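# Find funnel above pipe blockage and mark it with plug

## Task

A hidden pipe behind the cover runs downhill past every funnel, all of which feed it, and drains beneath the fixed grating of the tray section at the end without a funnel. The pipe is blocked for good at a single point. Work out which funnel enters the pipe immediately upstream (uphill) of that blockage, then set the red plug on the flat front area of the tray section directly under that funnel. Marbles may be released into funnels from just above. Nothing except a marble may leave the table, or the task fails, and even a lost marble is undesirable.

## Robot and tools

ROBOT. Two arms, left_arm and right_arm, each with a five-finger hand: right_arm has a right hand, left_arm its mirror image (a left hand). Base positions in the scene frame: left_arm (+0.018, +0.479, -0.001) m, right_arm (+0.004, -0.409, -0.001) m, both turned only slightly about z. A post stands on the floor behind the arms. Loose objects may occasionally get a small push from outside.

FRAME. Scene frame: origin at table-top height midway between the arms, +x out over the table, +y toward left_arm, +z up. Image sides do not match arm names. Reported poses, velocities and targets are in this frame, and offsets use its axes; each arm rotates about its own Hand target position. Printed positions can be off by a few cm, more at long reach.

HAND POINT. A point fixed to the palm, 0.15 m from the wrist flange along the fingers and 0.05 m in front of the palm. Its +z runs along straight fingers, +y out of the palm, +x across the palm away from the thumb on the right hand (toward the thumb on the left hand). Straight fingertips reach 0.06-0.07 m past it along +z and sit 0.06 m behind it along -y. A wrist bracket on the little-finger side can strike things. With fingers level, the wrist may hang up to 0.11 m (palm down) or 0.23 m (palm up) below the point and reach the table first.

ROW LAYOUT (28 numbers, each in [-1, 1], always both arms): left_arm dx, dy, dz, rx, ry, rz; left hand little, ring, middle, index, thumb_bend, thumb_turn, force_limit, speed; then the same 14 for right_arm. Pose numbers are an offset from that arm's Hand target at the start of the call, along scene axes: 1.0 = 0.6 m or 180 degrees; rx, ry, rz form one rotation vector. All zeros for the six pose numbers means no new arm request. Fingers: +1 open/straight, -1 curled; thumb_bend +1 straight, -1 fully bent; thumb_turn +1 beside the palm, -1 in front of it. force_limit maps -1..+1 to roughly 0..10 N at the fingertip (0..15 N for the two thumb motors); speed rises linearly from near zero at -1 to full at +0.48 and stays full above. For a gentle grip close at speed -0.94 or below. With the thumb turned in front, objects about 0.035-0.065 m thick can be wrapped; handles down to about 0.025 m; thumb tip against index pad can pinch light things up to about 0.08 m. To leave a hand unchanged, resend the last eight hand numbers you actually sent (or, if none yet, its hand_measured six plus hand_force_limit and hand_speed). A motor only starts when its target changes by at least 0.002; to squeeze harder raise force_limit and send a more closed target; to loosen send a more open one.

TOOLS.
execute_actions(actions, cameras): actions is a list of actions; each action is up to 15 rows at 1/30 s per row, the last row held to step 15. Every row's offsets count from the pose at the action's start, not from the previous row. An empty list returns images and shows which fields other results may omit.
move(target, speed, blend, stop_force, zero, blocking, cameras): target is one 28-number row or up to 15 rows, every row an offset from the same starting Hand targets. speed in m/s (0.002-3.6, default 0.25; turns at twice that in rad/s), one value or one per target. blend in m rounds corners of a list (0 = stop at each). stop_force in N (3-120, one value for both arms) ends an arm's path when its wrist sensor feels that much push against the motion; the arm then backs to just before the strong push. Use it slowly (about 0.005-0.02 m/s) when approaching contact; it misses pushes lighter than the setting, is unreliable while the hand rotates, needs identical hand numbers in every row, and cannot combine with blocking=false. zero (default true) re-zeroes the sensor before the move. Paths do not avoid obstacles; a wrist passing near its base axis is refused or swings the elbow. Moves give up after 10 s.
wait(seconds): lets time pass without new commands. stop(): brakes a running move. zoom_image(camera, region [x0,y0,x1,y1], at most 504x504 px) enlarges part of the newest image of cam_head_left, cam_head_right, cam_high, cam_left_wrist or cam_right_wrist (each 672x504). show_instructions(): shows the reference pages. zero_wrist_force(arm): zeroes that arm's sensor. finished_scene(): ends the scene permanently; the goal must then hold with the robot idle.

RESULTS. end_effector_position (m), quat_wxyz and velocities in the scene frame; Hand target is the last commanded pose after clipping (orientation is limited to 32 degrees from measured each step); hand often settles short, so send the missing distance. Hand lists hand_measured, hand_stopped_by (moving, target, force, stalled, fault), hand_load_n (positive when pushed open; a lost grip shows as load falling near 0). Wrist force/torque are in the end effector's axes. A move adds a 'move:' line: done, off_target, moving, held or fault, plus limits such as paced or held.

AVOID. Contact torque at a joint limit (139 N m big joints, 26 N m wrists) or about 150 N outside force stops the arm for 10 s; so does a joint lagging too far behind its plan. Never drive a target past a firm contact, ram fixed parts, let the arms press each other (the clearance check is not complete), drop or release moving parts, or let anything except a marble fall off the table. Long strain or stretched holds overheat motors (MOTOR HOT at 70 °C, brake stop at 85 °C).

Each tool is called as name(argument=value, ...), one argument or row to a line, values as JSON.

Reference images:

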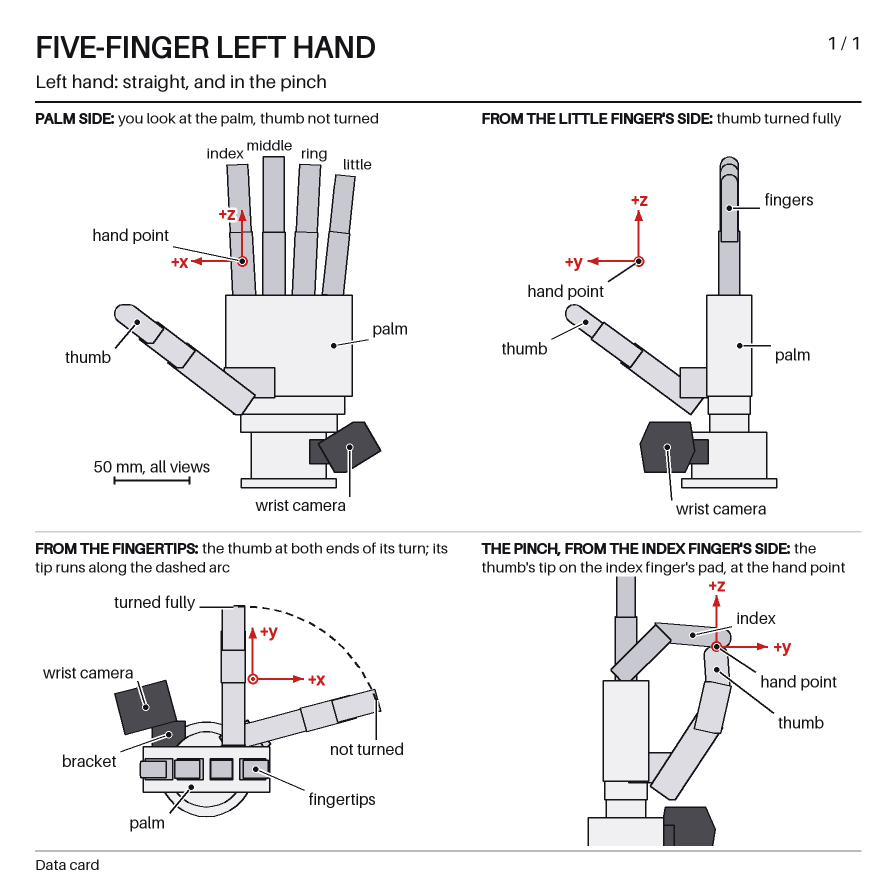

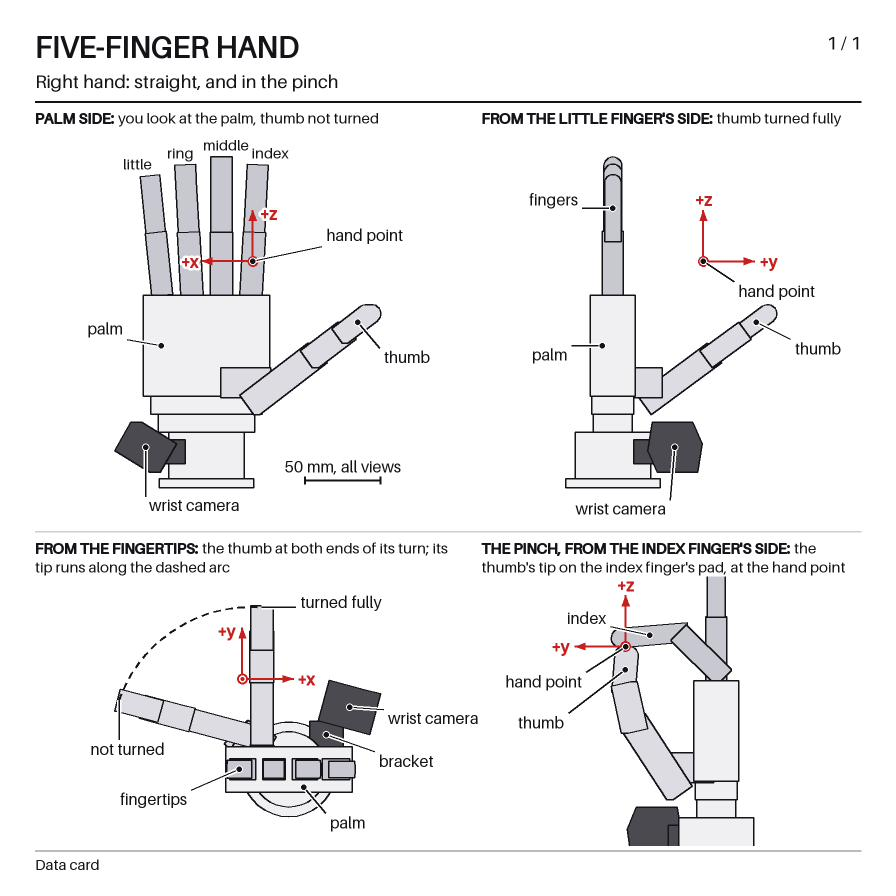

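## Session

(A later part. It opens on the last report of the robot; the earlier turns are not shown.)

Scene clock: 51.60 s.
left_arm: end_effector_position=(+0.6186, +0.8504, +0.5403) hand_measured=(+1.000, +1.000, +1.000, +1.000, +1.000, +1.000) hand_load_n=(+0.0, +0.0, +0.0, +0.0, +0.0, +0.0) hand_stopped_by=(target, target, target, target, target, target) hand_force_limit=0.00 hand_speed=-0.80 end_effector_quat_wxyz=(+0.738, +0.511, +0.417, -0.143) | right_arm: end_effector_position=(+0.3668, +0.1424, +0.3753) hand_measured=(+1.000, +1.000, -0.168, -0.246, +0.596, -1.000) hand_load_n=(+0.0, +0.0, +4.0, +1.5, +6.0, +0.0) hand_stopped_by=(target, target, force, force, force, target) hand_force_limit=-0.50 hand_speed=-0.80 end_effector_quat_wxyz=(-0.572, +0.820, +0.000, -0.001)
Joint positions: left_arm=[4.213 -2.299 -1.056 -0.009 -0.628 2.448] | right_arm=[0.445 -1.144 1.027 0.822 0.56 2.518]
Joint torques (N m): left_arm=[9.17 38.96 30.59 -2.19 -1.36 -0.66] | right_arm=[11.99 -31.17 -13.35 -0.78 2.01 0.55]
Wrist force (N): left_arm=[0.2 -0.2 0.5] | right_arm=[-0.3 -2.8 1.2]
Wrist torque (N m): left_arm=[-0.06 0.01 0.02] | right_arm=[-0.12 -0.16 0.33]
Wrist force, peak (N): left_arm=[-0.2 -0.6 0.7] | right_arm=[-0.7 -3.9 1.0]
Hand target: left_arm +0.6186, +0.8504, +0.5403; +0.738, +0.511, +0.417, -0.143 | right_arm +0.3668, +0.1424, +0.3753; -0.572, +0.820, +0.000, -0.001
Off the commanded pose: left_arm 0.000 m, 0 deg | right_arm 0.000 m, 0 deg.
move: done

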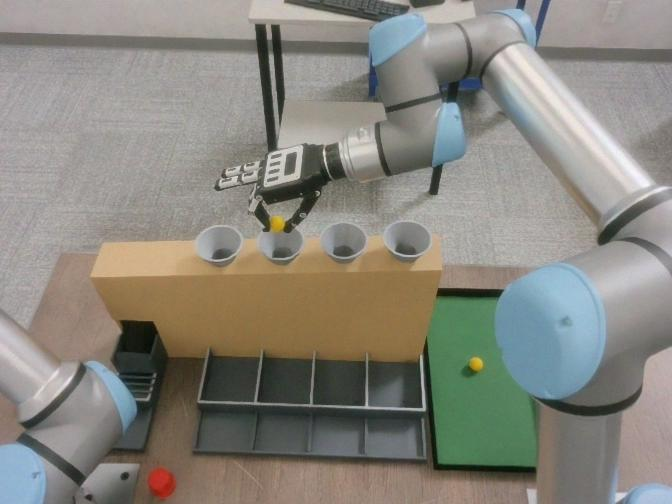

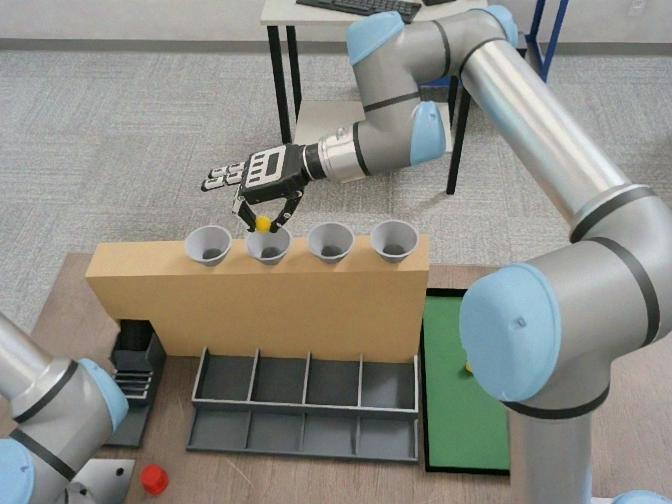

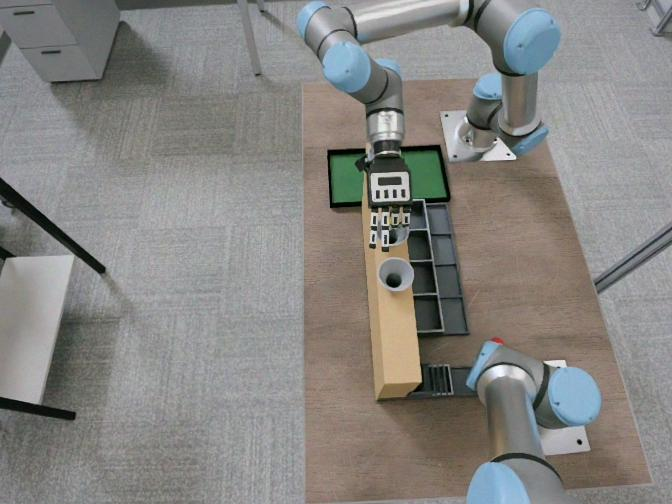

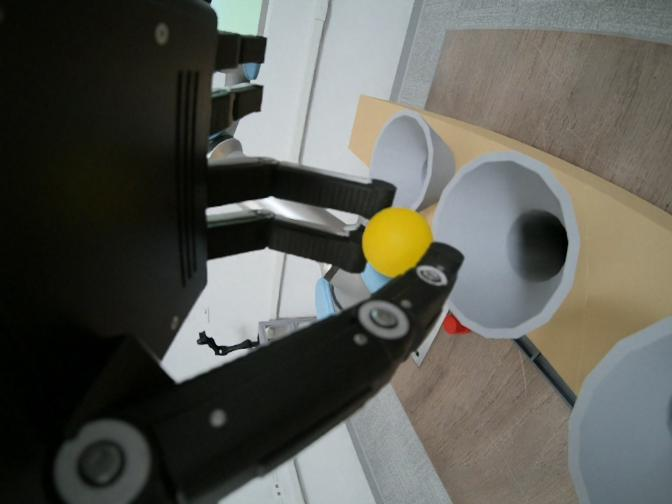

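move(
  target=[0,0,0,0,0,0,1,1,1,1,1,1,0,-0.8,0,-0.002,-0.028,0,0,0,1,1,-0.25,-0.35,0.58,-1,-0.5,-0.8],
  speed=0.05,
  stop_force=5,
)

execute_actions(
  actions=[
    [[0,0,0,0,0,0,1,1,1,1,1,1,0,-0.8,0,0,0,0,0,0,1,1,0.2,0.2,0.9,-1,-0.5,0.2]],
  ],
  cameras=["cam_head_left","cam_head_right","cam_high","cam_right_wrist"],
)

wait(
  seconds=0.3,
  cameras=["cam_head_left","cam_head_right","cam_high"],
)

Scene clock: 53.37 s.
left_arm: end_effector_position=(+0.6186, +0.8504, +0.5403) hand_measured=(+1.000, +1.000, +1.000, +1.000, +1.000, +1.000) hand_load_n=(+0.0, +0.0, +0.0, +0.0, +0.0, +0.0) hand_stopped_by=(target, target, target, target, target, target) hand_force_limit=0.00 hand_speed=-0.80 end_effector_quat_wxyz=(+0.738, +0.511, +0.417, -0.143) | right_arm: end_effector_position=(+0.3668, +0.1411, +0.3585) hand_measured=(+1.000, +1.000, -0.168, -0.246, +0.596, -1.000) hand_load_n=(+0.0, +0.0, +4.0, +1.5, +6.0, +0.0) hand_stopped_by=(target, target, force, force, force, target) hand_force_limit=-0.50 hand_speed=-0.80 end_effector_quat_wxyz=(-0.572, +0.820, +0.000, -0.001)
Joint positions: left_arm=[4.213 -2.299 -1.056 -0.009 -0.628 2.448] | right_arm=[0.443 -1.15 1.079 0.778 0.559 2.515]
Joint torques (N m): left_arm=[9.51 38.32 30.15 -2.31 -1.2 -0.55] | right_arm=[-2.35 -34.47 -31.49 2.13 -1.77 1.26]
Wrist force (N): left_arm=[0.0 -0.6 0.7] | right_arm=[-0.4 -2.8 1.2]
Wrist torque (N m): left_arm=[-0.14 0.04 0.02] | right_arm=[-0.12 -0.15 0.42]
Wrist force, peak (N): left_arm=[-0.2 -0.5 0.9] | right_arm=[-0.5 -3.3 1.1]
Hand target: left_arm +0.6186, +0.8504, +0.5403; +0.738, +0.511, +0.417, -0.143 | right_arm +0.3668, +0.1412, +0.3585; -0.572, +0.820, +0.000, -0.001
Off the commanded pose: left_arm 0.000 m, 0 deg | right_arm 0.000 m, 0 deg.
move: done

Scene clock: 54.07 s.
left_arm: end_effector_position=(+0.6186, +0.8504, +0.5403) hand_measured=(+1.000, +1.000, +1.000, +1.000, +1.000, +1.000) hand_load_n=(+0.0, +0.0, +0.0, +0.0, +0.0, +0.0) hand_stopped_by=(target, target, target, target, target, target) hand_force_limit=0.00 hand_speed=-0.80 end_effector_quat_wxyz=(+0.738, +0.511, +0.417, -0.143) | right_arm: end_effector_position=(+0.3668, +0.1412, +0.3585) hand_measured=(+1.000, +1.000, +0.200, +0.200, +0.900, -1.000) hand_load_n=(+0.0, +0.0, +0.0, +0.0, +0.0, +0.0) hand_stopped_by=(target, target, target, target, target, target) hand_force_limit=-0.50 hand_speed=0.20 end_effector_quat_wxyz=(-0.572, +0.820, +0.000, -0.001)
Joint positions: left_arm=[4.213 -2.299 -1.056 -0.009 -0.628 2.448] | right_arm=[0.443 -1.15 1.079 0.778 0.559 2.515]
Joint torques (N m): left_arm=[8.48 40.11 28.94 -2.41 -1.08 -0.49] | right_arm=[2.76 -33.43 -30.47 1.36 0.3 1.42]
Wrist force (N): left_arm=[-0.2 -0.6 0.6] | right_arm=[-0.5 -3.3 1.3]
Wrist torque (N m): left_arm=[-0.13 0.07 0.01] | right_arm=[-0.19 -0.14 0.40]
Wrist force, peak (N): left_arm=[-0.2 -0.6 0.6] | right_arm=[-0.6 -3.3 1.2]
Hand target: left_arm +0.6186, +0.8504, +0.5403; +0.738, +0.511, +0.417, -0.143 | right_arm +0.3668, +0.1412, +0.3585; -0.572, +0.820, +0.000, -0.001
Off the commanded pose: left_arm 0.000 m, 0 deg | right_arm 0.000 m, 0 deg.

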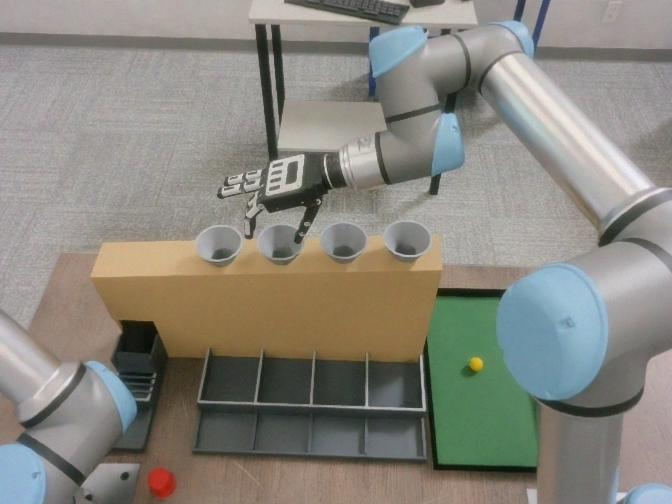

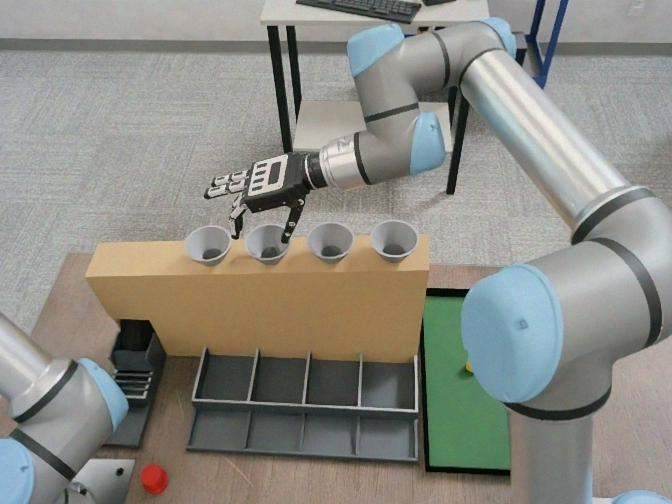

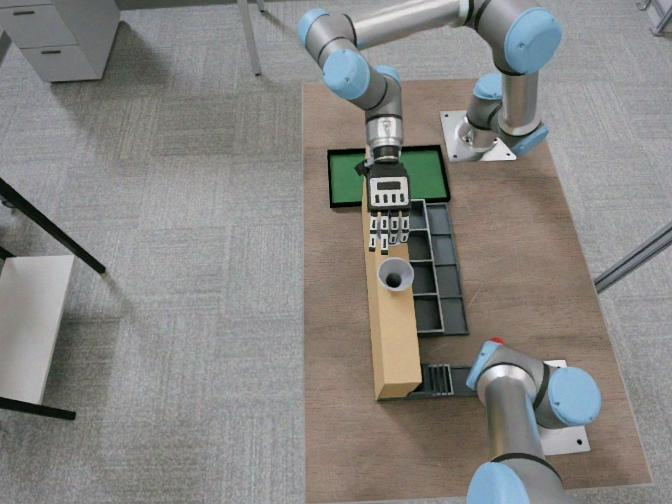

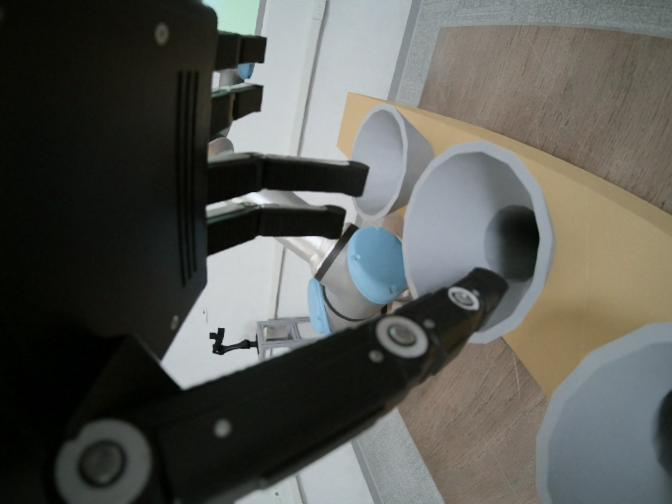

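Scene clock: 54.37 s.
left_arm: end_effector_position=(+0.6186, +0.8504, +0.5403) hand_measured=(+1.000, +1.000, +1.000, +1.000, +1.000, +1.000) hand_load_n=(+0.0, +0.0, +0.0, +0.0, +0.0, +0.0) hand_stopped_by=(target, target, target, target, target, target) hand_force_limit=0.00 hand_speed=-0.80 end_effector_quat_wxyz=(+0.738, +0.511, +0.417, -0.143) | right_arm: end_effector_position=(+0.3668, +0.1412, +0.3585) hand_measured=(+1.000, +1.000, +0.200, +0.200, +0.900, -1.000) hand_load_n=(+0.0, -0.5, +0.0, +0.0, +0.0, +0.0) hand_stopped_by=(target, target, target, target, target, target) hand_force_limit=-0.50 hand_speed=0.20 end_effector_quat_wxyz=(-0.572, +0.820, +0.000, -0.001)
Joint positions: left_arm=[4.213 -2.299 -1.056 -0.009 -0.628 2.448] | right_arm=[0.443 -1.15 1.079 0.778 0.559 2.515]
Joint torques (N m): left_arm=[7.97 40.12 29.46 -2.23 -0.89 -0.37] | right_arm=[7.1 -33.92 -29.32 1.08 1.25 1.37]
Wrist force (N): left_arm=[0.3 -0.2 0.2] | right_arm=[-0.4 -3.0 1.1]
Wrist torque (N m): left_arm=[-0.05 0.00 0.01] | right_arm=[-0.15 -0.15 0.41]
Wrist force, peak (N): left_arm=[0.1 -0.7 0.2] | right_arm=[-0.5 -3.3 1.0]
Hand target: left_arm +0.6186, +0.8504, +0.5403; +0.738, +0.511, +0.417, -0.143 | right_arm +0.3668, +0.1412, +0.3585; -0.572, +0.820, +0.000, -0.001
Off the commanded pose: left_arm 0.000 m, 0 deg | right_arm 0.000 m, 0 deg.
wait: 0.30 s; at rest by 0.17 s

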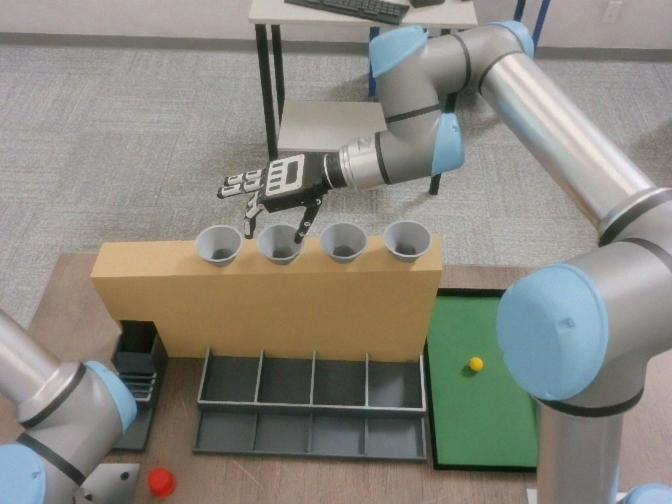

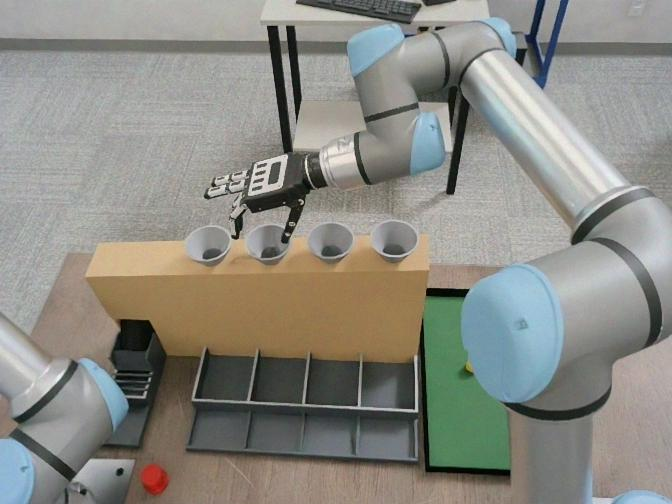

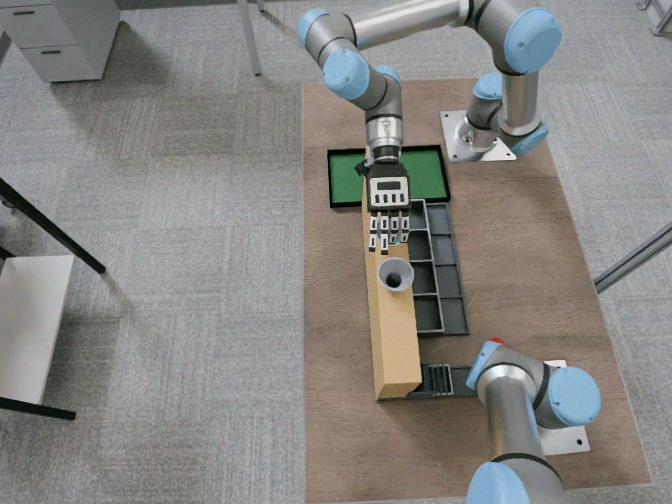

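wait(
  seconds=1,
  cameras=["cam_head_left","cam_head_right","cam_high"],
)

zoom_image(
  camera="cam_head_right",
  region=[80, 310, 200, 500],
)

zoom_image(
  camera="cam_high",
  region=[360, 340, 500, 420],
)

zoom_image(
  camera="cam_head_left",
  region=[90, 310, 210, 500],
)

Scene clock: 55.93 s.
left_arm: end_effector_position=(+0.6186, +0.8504, +0.5403) hand_measured=(+1.000, +1.000, +1.000, +1.000, +1.000, +1.000) hand_load_n=(+0.0, +0.0, +0.0, +0.0, +0.0, +0.0) hand_stopped_by=(target, target, target, target, target, target) hand_force_limit=0.00 hand_speed=-0.80 end_effector_quat_wxyz=(+0.738, +0.511, +0.417, -0.143) | right_arm: end_effector_position=(+0.3668, +0.1412, +0.3585) hand_measured=(+1.000, +1.000, +0.200, +0.200, +0.900, -1.000) hand_load_n=(+0.0, +0.0, +0.0, +0.0, +0.0, +0.0) hand_stopped_by=(target, target, target, target, target, target) hand_force_limit=-0.50 hand_speed=0.20 end_effector_quat_wxyz=(-0.572, +0.820, +0.000, -0.001)
Joint positions: left_arm=[4.213 -2.299 -1.056 -0.009 -0.628 2.448] | right_arm=[0.443 -1.15 1.079 0.778 0.559 2.515]
Joint torques (N m): left_arm=[9.08 39.36 29.17 -2.19 -0.92 -0.55] | right_arm=[8.76 -34.5 -27.97 -0.7 1.22 1.33]
Wrist force (N): left_arm=[-0.1 -0.4 0.4] | right_arm=[-0.5 -3.2 1.1]
Wrist torque (N m): left_arm=[-0.09 0.07 0.01] | right_arm=[-0.17 -0.13 0.40]
Wrist force, peak (N): left_arm=[0.0 -0.3 0.8] | right_arm=[-0.5 -3.5 1.2]
Hand target: left_arm +0.6186, +0.8504, +0.5403; +0.738, +0.511, +0.417, -0.143 | right_arm +0.3668, +0.1412, +0.3585; -0.572, +0.820, +0.000, -0.001
Off the commanded pose: left_arm 0.000 m, 0 deg | right_arm 0.000 m, 0 deg.
wait: 1.00 s; at rest from the start

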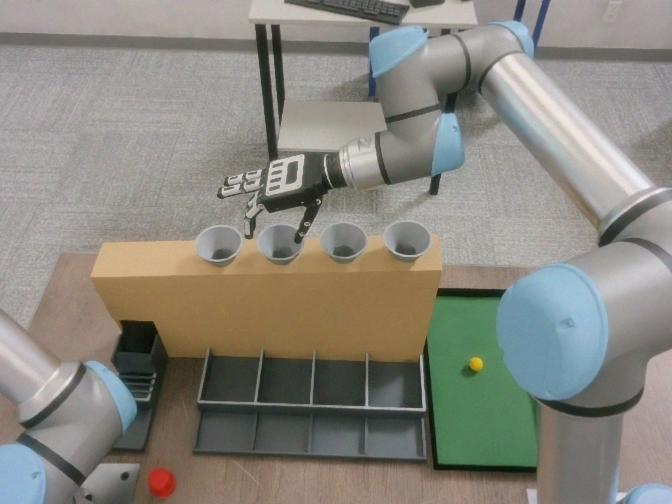

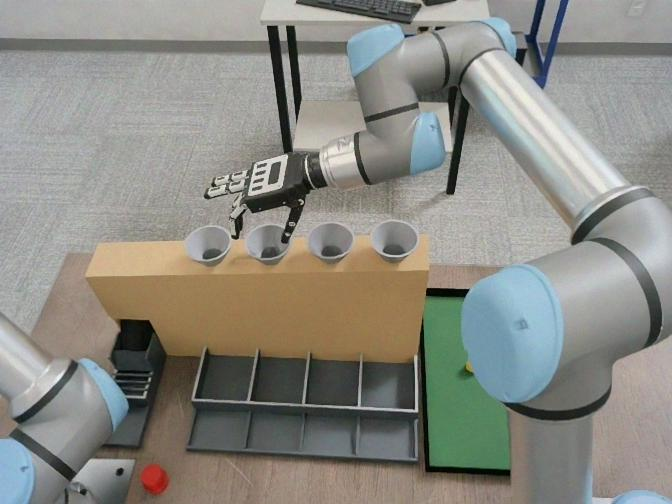

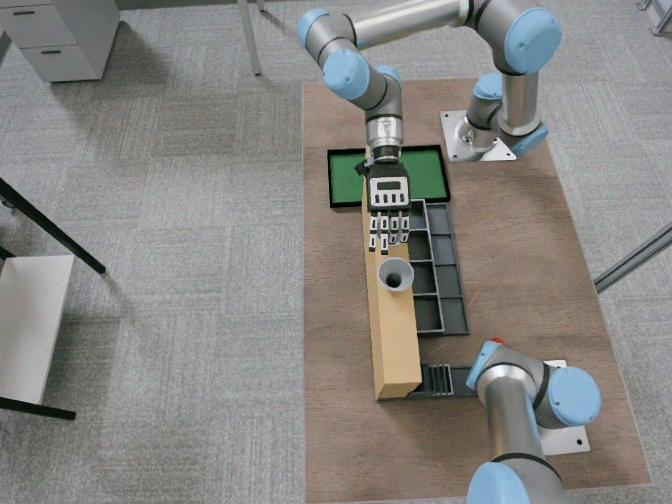

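Scaled by 2.653 from the camera's image (finer frame: 960x720).

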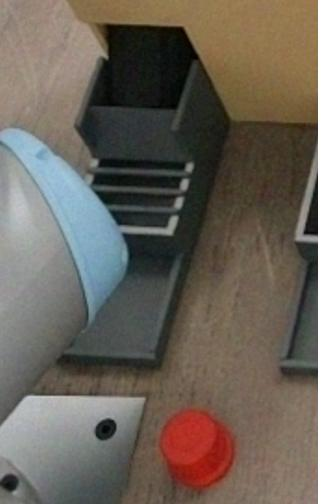

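Scaled by 3.600 from the camera's image (finer frame: 960x720).

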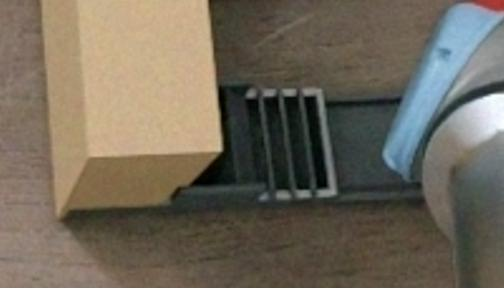

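Scaled by 2.653 from the camera's image (finer frame: 960x720).

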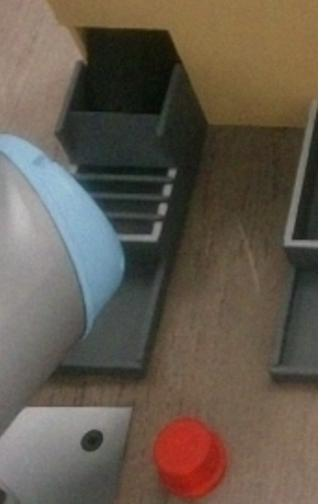

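move(
  target=[0,0,0,0,0,0,1,1,1,1,1,1,0,-0.8,0,-0.25,0.12,0,0,0,1,1,0.4,0.4,0.9,-1,-0.5,0.2],
  speed=0.25,
  cameras=["all"],
)

zoom_image(
  camera="cam_head_left",
  region=[90, 210, 330, 450],
)

zoom_image(
  camera="cam_high",
  region=[350, 200, 500, 420],
)

Scene clock: 59.57 s.
left_arm: end_effector_position=(+0.6186, +0.8504, +0.5403) hand_measured=(+1.000, +1.000, +1.000, +1.000, +1.000, +1.000) hand_load_n=(+0.5, -0.5, +0.0, +0.0, +0.0, +0.0) hand_stopped_by=(target, target, target, target, target, target) hand_force_limit=0.00 hand_speed=-0.80 end_effector_quat_wxyz=(+0.738, +0.511, +0.417, -0.143) | right_arm: end_effector_position=(+0.3668, -0.0088, +0.4305) hand_measured=(+1.000, +1.000, +0.400, +0.400, +0.900, -1.000) hand_load_n=(+0.0, +0.0, +0.0, +0.0, +0.0, +0.0) hand_stopped_by=(target, target, target, target, target, target) hand_force_limit=-0.50 hand_speed=0.20 end_effector_quat_wxyz=(-0.572, +0.820, +0.000, -0.001)
Joint positions: left_arm=[4.213 -2.299 -1.056 -0.009 -0.628 2.448] | right_arm=[0.127 -1.289 1.196 1.329 0.373 1.929]
Joint torques (N m): left_arm=[8.54 40.1 29.21 -2.07 -1.44 -0.4] | right_arm=[-9.32 -36.61 -20.28 4.25 0.48 -2.05]
Wrist force (N): left_arm=[-0.2 -0.6 0.2] | right_arm=[-0.5 -3.4 1.0]
Wrist torque (N m): left_arm=[-0.10 0.06 0.01] | right_arm=[-0.18 -0.13 0.36]
Wrist force, peak (N): left_arm=[-0.3 -0.9 0.2] | right_arm=[-0.4 -3.0 3.2]
Hand target: left_arm +0.6186, +0.8504, +0.5403; +0.738, +0.511, +0.417, -0.143 | right_arm +0.3668, -0.0088, +0.4305; -0.572, +0.820, +0.000, -0.001
Off the commanded pose: left_arm 0.000 m, 0 deg | right_arm 0.000 m, 0 deg.
move: done

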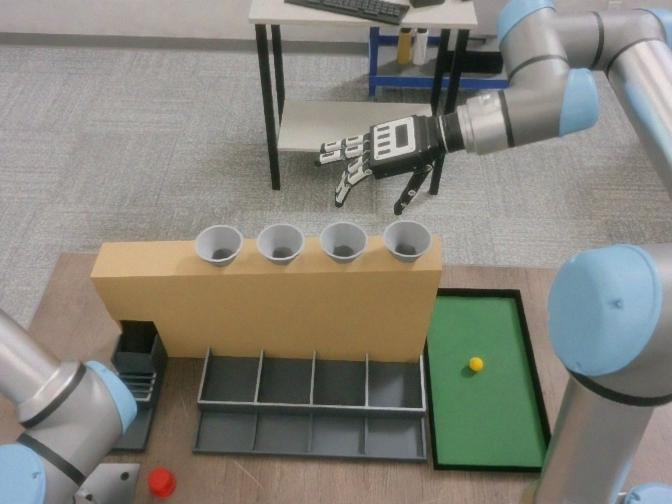

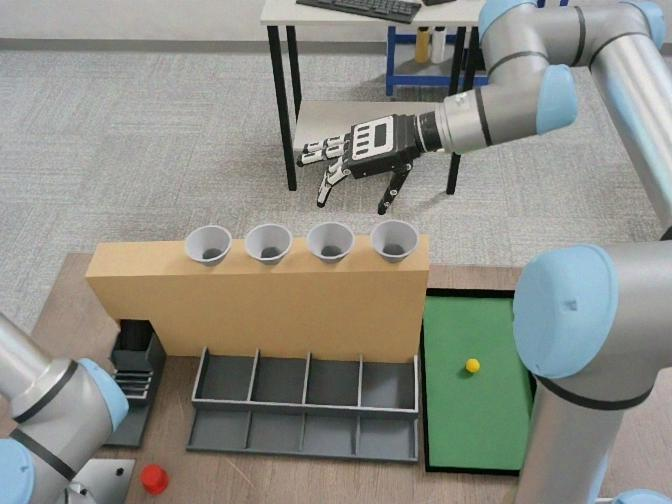

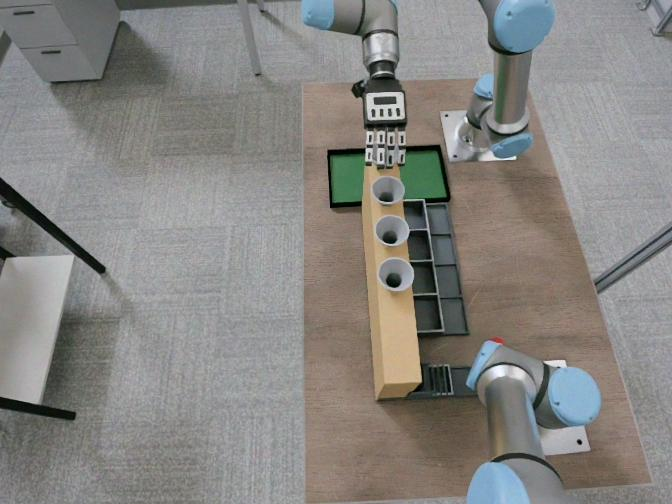

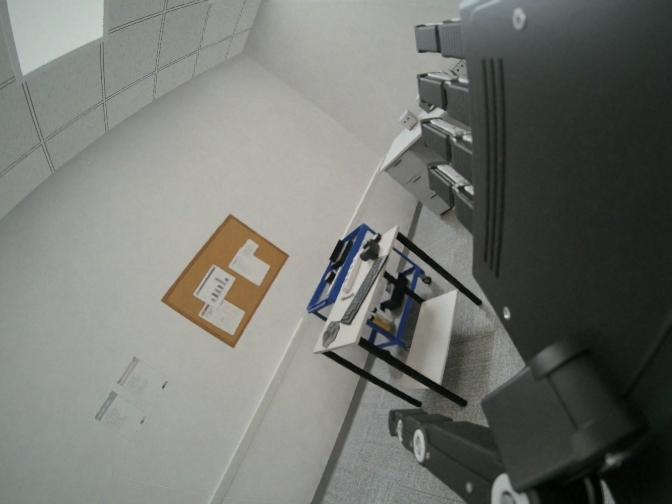

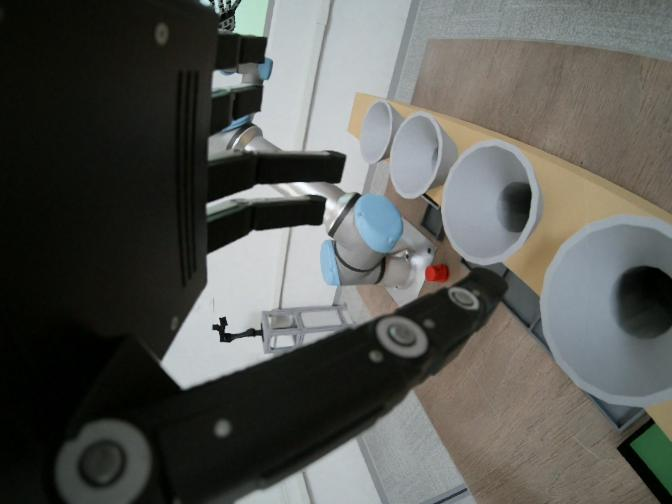

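Scaled by 2.100 from the camera's image (finer frame: 960x720).

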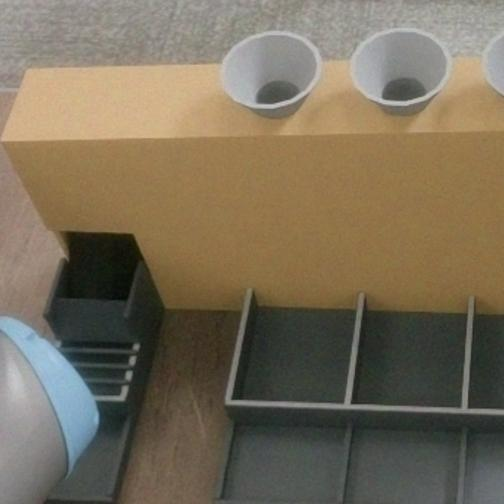

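Scaled by 2.291 from the camera's image (finer frame: 960x720).

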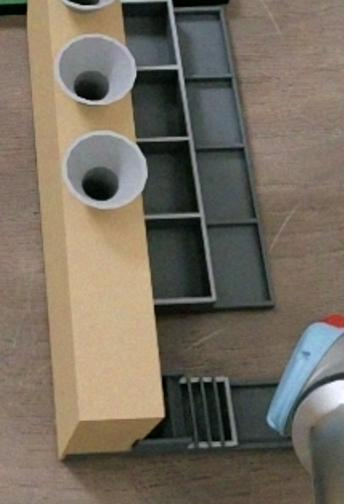

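move(
  target=[
    [0,0,0,0,0,0,1,1,1,1,1,1,0,-0.8,-0.053,-0.41,0,0,0,0,-1,-1,0.4,0.4,0.8,-1,-0.5,0],
    [0,0,0,0,0,0,1,1,1,1,1,1,0,-0.8,-0.053,-0.41,-0.56,-0.089,0,0,-1,-1,0.4,0.4,0.8,-1,-0.5,0],
  ],
  speed=0.3,
  blend=0.04,
  cameras=["cam_head_left","cam_head_right","cam_high","cam_right_wrist"],
)

zoom_image(
  camera="cam_head_left",
  region=[420, 270, 580, 430],
)

zoom_image(
  camera="cam_head_right",
  region=[420, 270, 580, 430],
)

Scene clock: 62.80 s.
left_arm: end_effector_position=(+0.6186, +0.8504, +0.5403) hand_measured=(+1.000, +1.000, +1.000, +1.000, +1.000, +1.000) hand_load_n=(+0.0, +0.0, +0.0, +0.0, +0.0, +0.0) hand_stopped_by=(target, target, target, target, target, target) hand_force_limit=0.00 hand_speed=-0.80 end_effector_quat_wxyz=(+0.738, +0.511, +0.417, -0.143) | right_arm: end_effector_position=(+0.3350, -0.2548, +0.0945) hand_measured=(-1.000, -1.000, +0.400, +0.400, +0.800, -1.000) hand_load_n=(+0.0, +0.0, +0.0, +0.0, -0.5, +0.0) hand_stopped_by=(target, target, target, target, target, target) hand_force_limit=-0.50 hand_speed=0.00 end_effector_quat_wxyz=(-0.453, +0.892, +0.000, -0.001)
Joint positions: left_arm=[4.213 -2.299 -1.056 -0.009 -0.628 2.448] | right_arm=[-0.414 -1.14 2.03 1.183 0.739 0.933]
Joint torques (N m): left_arm=[8 41.44 29.24 -2.28 -1.68 -0.28] | right_arm=[-10.18 -24.25 -13.99 0.92 -3.22 0.95]
Wrist force (N): left_arm=[0.2 -0.5 0.5] | right_arm=[-0.3 -3.4 0.1]
Wrist torque (N m): left_arm=[-0.11 0.01 0.03] | right_arm=[-0.21 -0.18 0.38]
Wrist force, peak (N): left_arm=[0.0 -0.4 0.9] | right_arm=[-0.3 -4.0 3.0]
Hand target: left_arm +0.6186, +0.8504, +0.5403; +0.738, +0.511, +0.417, -0.143 | right_arm +0.3350, -0.2548, +0.0945; -0.453, +0.892, +0.000, -0.001
Off the commanded pose: left_arm 0.000 m, 0 deg | right_arm 0.000 m, 0 deg.
move: done

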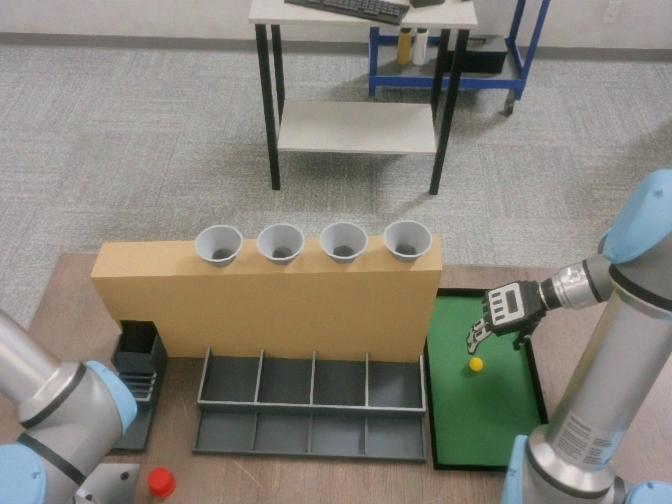

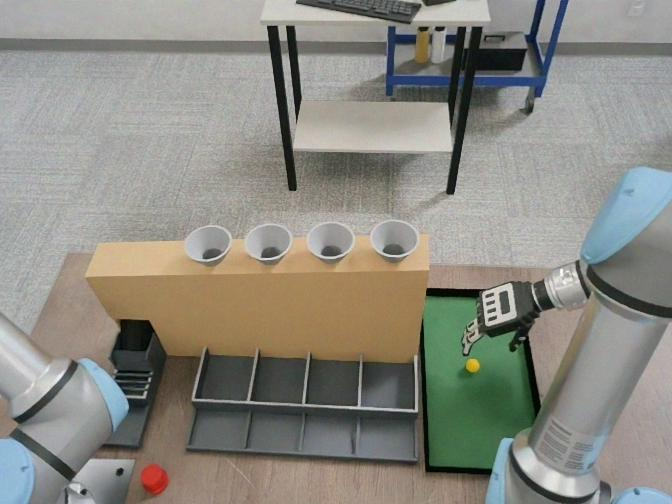

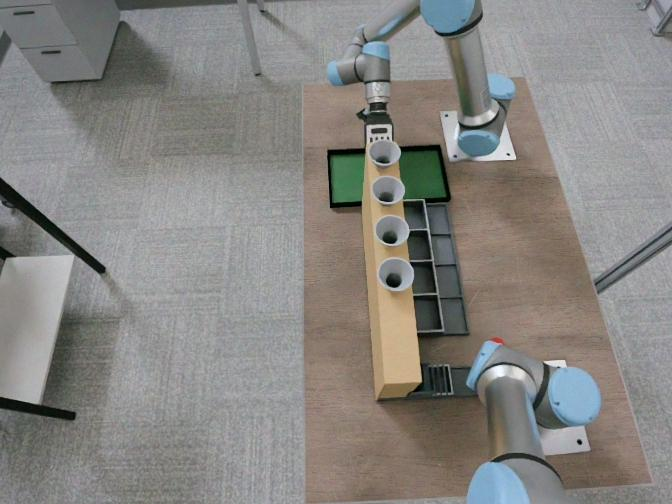

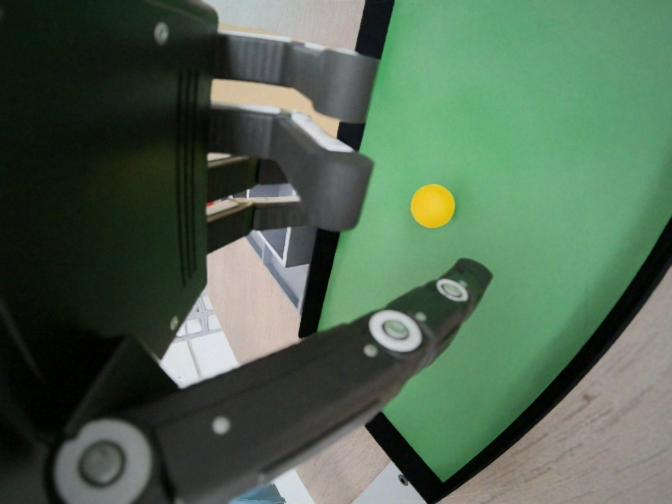

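Scaled by 3.150 from the camera's image (finer frame: 960x720).

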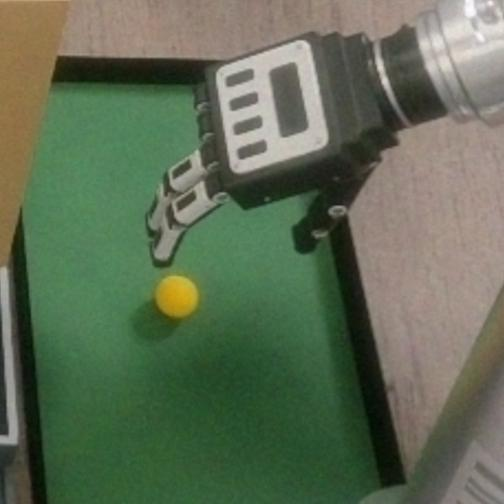

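Scaled by 3.150 from the camera's image (finer frame: 960x720).

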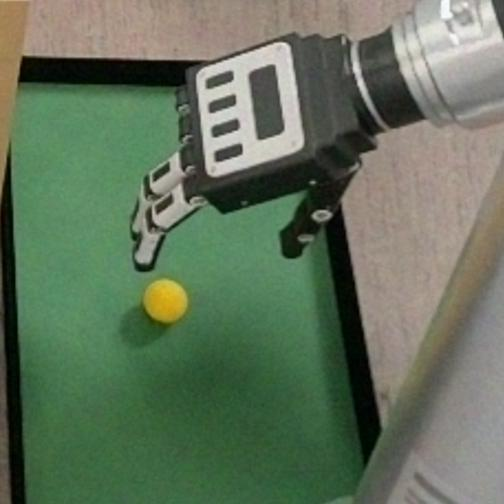

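move(
  target=[0,0,0,0,0,0,1,1,1,1,1,1,0,-0.8,-0.0017,0.0447,-0.074,0,0,0,-1,-1,0.4,0.4,0.8,-1,-0.5,0],
  speed=0.12,
  stop_force=6,
  cameras=["cam_head_left","cam_head_right","cam_right_wrist"],
)

zoom_image(
  camera="cam_head_left",
  region=[420, 290, 540, 410],
)

Scene clock: 64.93 s.
left_arm: end_effector_position=(+0.6186, +0.8504, +0.5403) hand_measured=(+1.000, +1.000, +1.000, +1.000, +1.000, +1.000) hand_load_n=(+0.0, +0.0, +0.0, +0.0, +0.0, +0.0) hand_stopped_by=(target, target, target, target, target, target) hand_force_limit=0.00 hand_speed=-0.80 end_effector_quat_wxyz=(+0.738, +0.511, +0.417, -0.143) | right_arm: end_effector_position=(+0.3340, -0.2280, +0.0501) hand_measured=(-1.000, -1.000, +0.400, +0.400, +0.800, -1.000) hand_load_n=(+0.0, +0.0, +0.0, +0.0, +0.0, +0.0) hand_stopped_by=(target, target, target, target, target, target) hand_force_limit=-0.50 hand_speed=0.00 end_effector_quat_wxyz=(-0.453, +0.892, +0.000, -0.001)
Joint positions: left_arm=[4.213 -2.299 -1.056 -0.009 -0.628 2.448] | right_arm=[-0.341 -1.056 2.04 1.016 0.706 1.032]
Joint torques (N m): left_arm=[8.25 41.48 28.84 -2.18 -1.55 -0.15] | right_arm=[-9.1 -25.75 -18.61 0.93 1.78 1.32]
Wrist force (N): left_arm=[0.2 -0.5 0.4] | right_arm=[-0.2 -3.3 0.1]
Wrist torque (N m): left_arm=[-0.11 0.02 0.03] | right_arm=[-0.21 -0.20 0.39]
Wrist force, peak (N): left_arm=[-0.5 -0.6 0.7] | right_arm=[-0.3 -4.0 -0.9]
Hand target: left_arm +0.6186, +0.8504, +0.5403; +0.738, +0.511, +0.417, -0.143 | right_arm +0.3340, -0.2280, +0.0501; -0.453, +0.892, +0.000, -0.001
Off the commanded pose: left_arm 0.000 m, 0 deg | right_arm 0.000 m, 0 deg.
move: done

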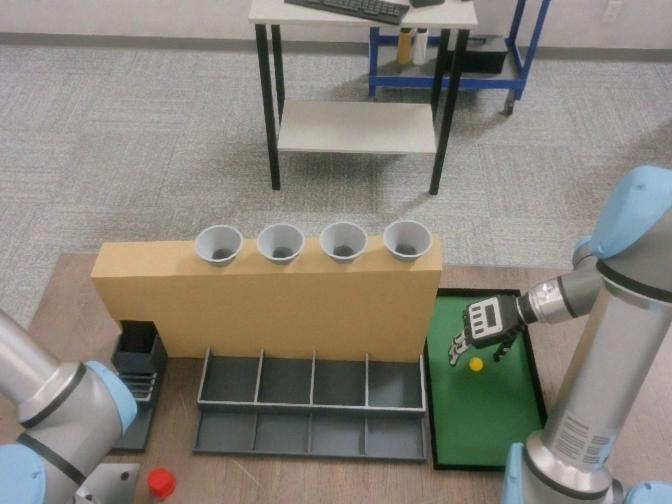

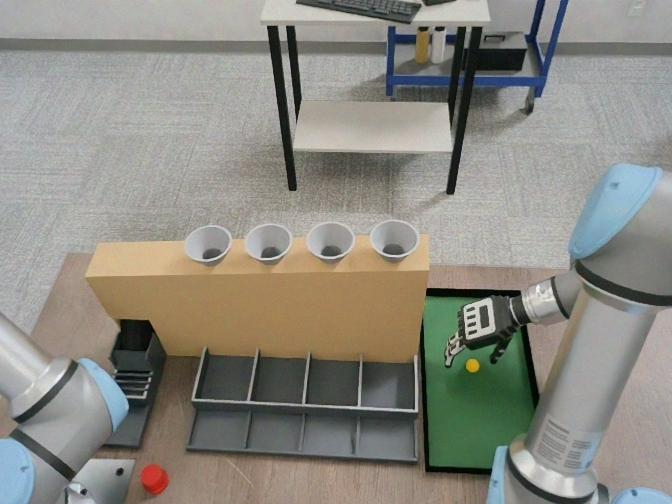

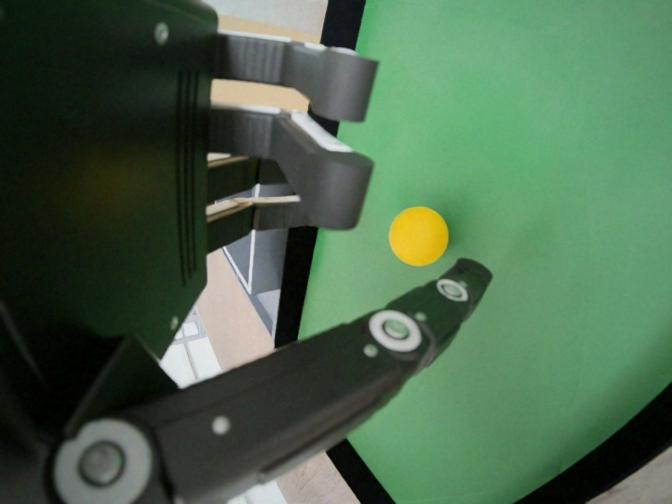

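Scaled by 4.200 from the camera's image (finer frame: 960x720).

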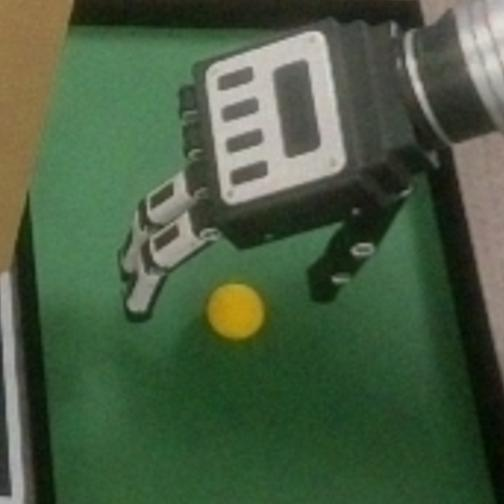

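move(
  target=[0,0,0,0,0,0,1,1,1,1,1,1,0,-0.8,-0.0075,-0.003,-0.0355,0,0,0,-1,-1,0.4,0.4,0.8,-1,-0.5,0],
  speed=0.05,
  stop_force=5,
)

move(
  target=[0,0,0,0,0,0,1,1,1,1,1,1,0,-0.8,0.0,0,0,0,0,0,-1,-1,-0.35,-0.35,0.58,-1,-0.5,-0.8],
  speed=0.03,
  cameras=["cam_right_wrist"],
)

Scene clock: 66.83 s.
left_arm: end_effector_position=(+0.6186, +0.8504, +0.5403) hand_measured=(+1.000, +1.000, +1.000, +1.000, +1.000, +1.000) hand_load_n=(+0.0, -0.5, +0.0, +0.0, +0.0, +0.0) hand_stopped_by=(target, target, target, target, target, target) hand_force_limit=0.00 hand_speed=-0.80 end_effector_quat_wxyz=(+0.738, +0.511, +0.417, -0.143) | right_arm: end_effector_position=(+0.3295, -0.2298, +0.0288) hand_measured=(-1.000, -1.000, +0.400, +0.400, +0.800, -1.000) hand_load_n=(+0.0, +0.0, +0.0, +0.0, +0.0, +0.0) hand_stopped_by=(target, target, target, target, target, target) hand_force_limit=-0.50 hand_speed=0.00 end_effector_quat_wxyz=(-0.453, +0.892, +0.000, -0.001)
Joint positions: left_arm=[4.213 -2.299 -1.056 -0.009 -0.628 2.448] | right_arm=[-0.351 -1.013 2.06 0.963 0.71 1.019]
Joint torques (N m): left_arm=[7.68 40.29 28.52 -2.11 -1.78 -0.03] | right_arm=[10.5 -33.41 -18.1 0.95 -3.62 1.64]
Wrist force (N): left_arm=[-0.1 -0.3 0.3] | right_arm=[-0.4 -3.5 -0.1]
Wrist torque (N m): left_arm=[-0.07 0.04 0.01] | right_arm=[-0.22 -0.17 0.37]
Wrist force, peak (N): left_arm=[-0.2 -0.6 0.7] | right_arm=[-0.1 -3.9 0.1]
Hand target: left_arm +0.6186, +0.8504, +0.5403; +0.738, +0.511, +0.417, -0.143 | right_arm +0.3295, -0.2298, +0.0288; -0.453, +0.892, +0.000, -0.001
Off the commanded pose: left_arm 0.000 m, 0 deg | right_arm 0.000 m, 0 deg.
move: done

Scene clock: 68.23 s.
left_arm: end_effector_position=(+0.6186, +0.8504, +0.5403) hand_measured=(+1.000, +1.000, +1.000, +1.000, +1.000, +1.000) hand_load_n=(+0.0, -0.5, +0.0, +0.0, +0.0, +0.0) hand_stopped_by=(target, target, target, target, target, target) hand_force_limit=0.00 hand_speed=-0.80 end_effector_quat_wxyz=(+0.738, +0.511, +0.417, -0.143) | right_arm: end_effector_position=(+0.3295, -0.2298, +0.0288) hand_measured=(-1.000, -1.000, -0.152, -0.226, +0.582, -1.000) hand_load_n=(+0.0, +0.0, +1.5, +4.0, +6.5, +0.0) hand_stopped_by=(target, target, force, force, target, target) hand_force_limit=-0.50 hand_speed=-0.80 end_effector_quat_wxyz=(-0.453, +0.892, +0.000, -0.001)
Joint positions: left_arm=[4.213 -2.299 -1.056 -0.009 -0.628 2.448] | right_arm=[-0.351 -1.013 2.06 0.963 0.71 1.019]
Joint torques (N m): left_arm=[7.86 40.68 26.97 -2.34 -2.04 -0.09] | right_arm=[10.27 -32.52 -17.87 1.04 -3.66 1.59]
Wrist force (N): left_arm=[-0.2 -0.7 0.4] | right_arm=[-0.7 -3.1 0.1]
Wrist torque (N m): left_arm=[-0.13 0.07 0.01] | right_arm=[-0.17 -0.12 0.36]
Wrist force, peak (N): left_arm=[0.0 -0.2 0.9] | right_arm=[-0.4 -3.6 0.2]
Hand target: left_arm +0.6186, +0.8504, +0.5403; +0.738, +0.511, +0.417, -0.143 | right_arm +0.3295, -0.2298, +0.0288; -0.453, +0.892, +0.000, -0.001
Off the commanded pose: left_arm 0.000 m, 0 deg | right_arm 0.000 m, 0 deg.
move: done

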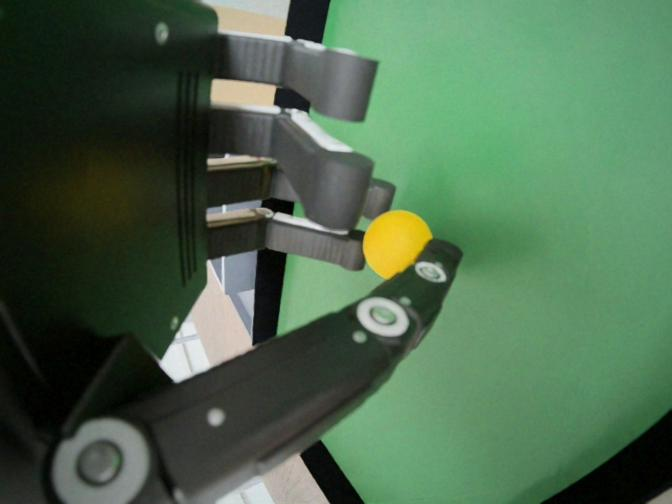

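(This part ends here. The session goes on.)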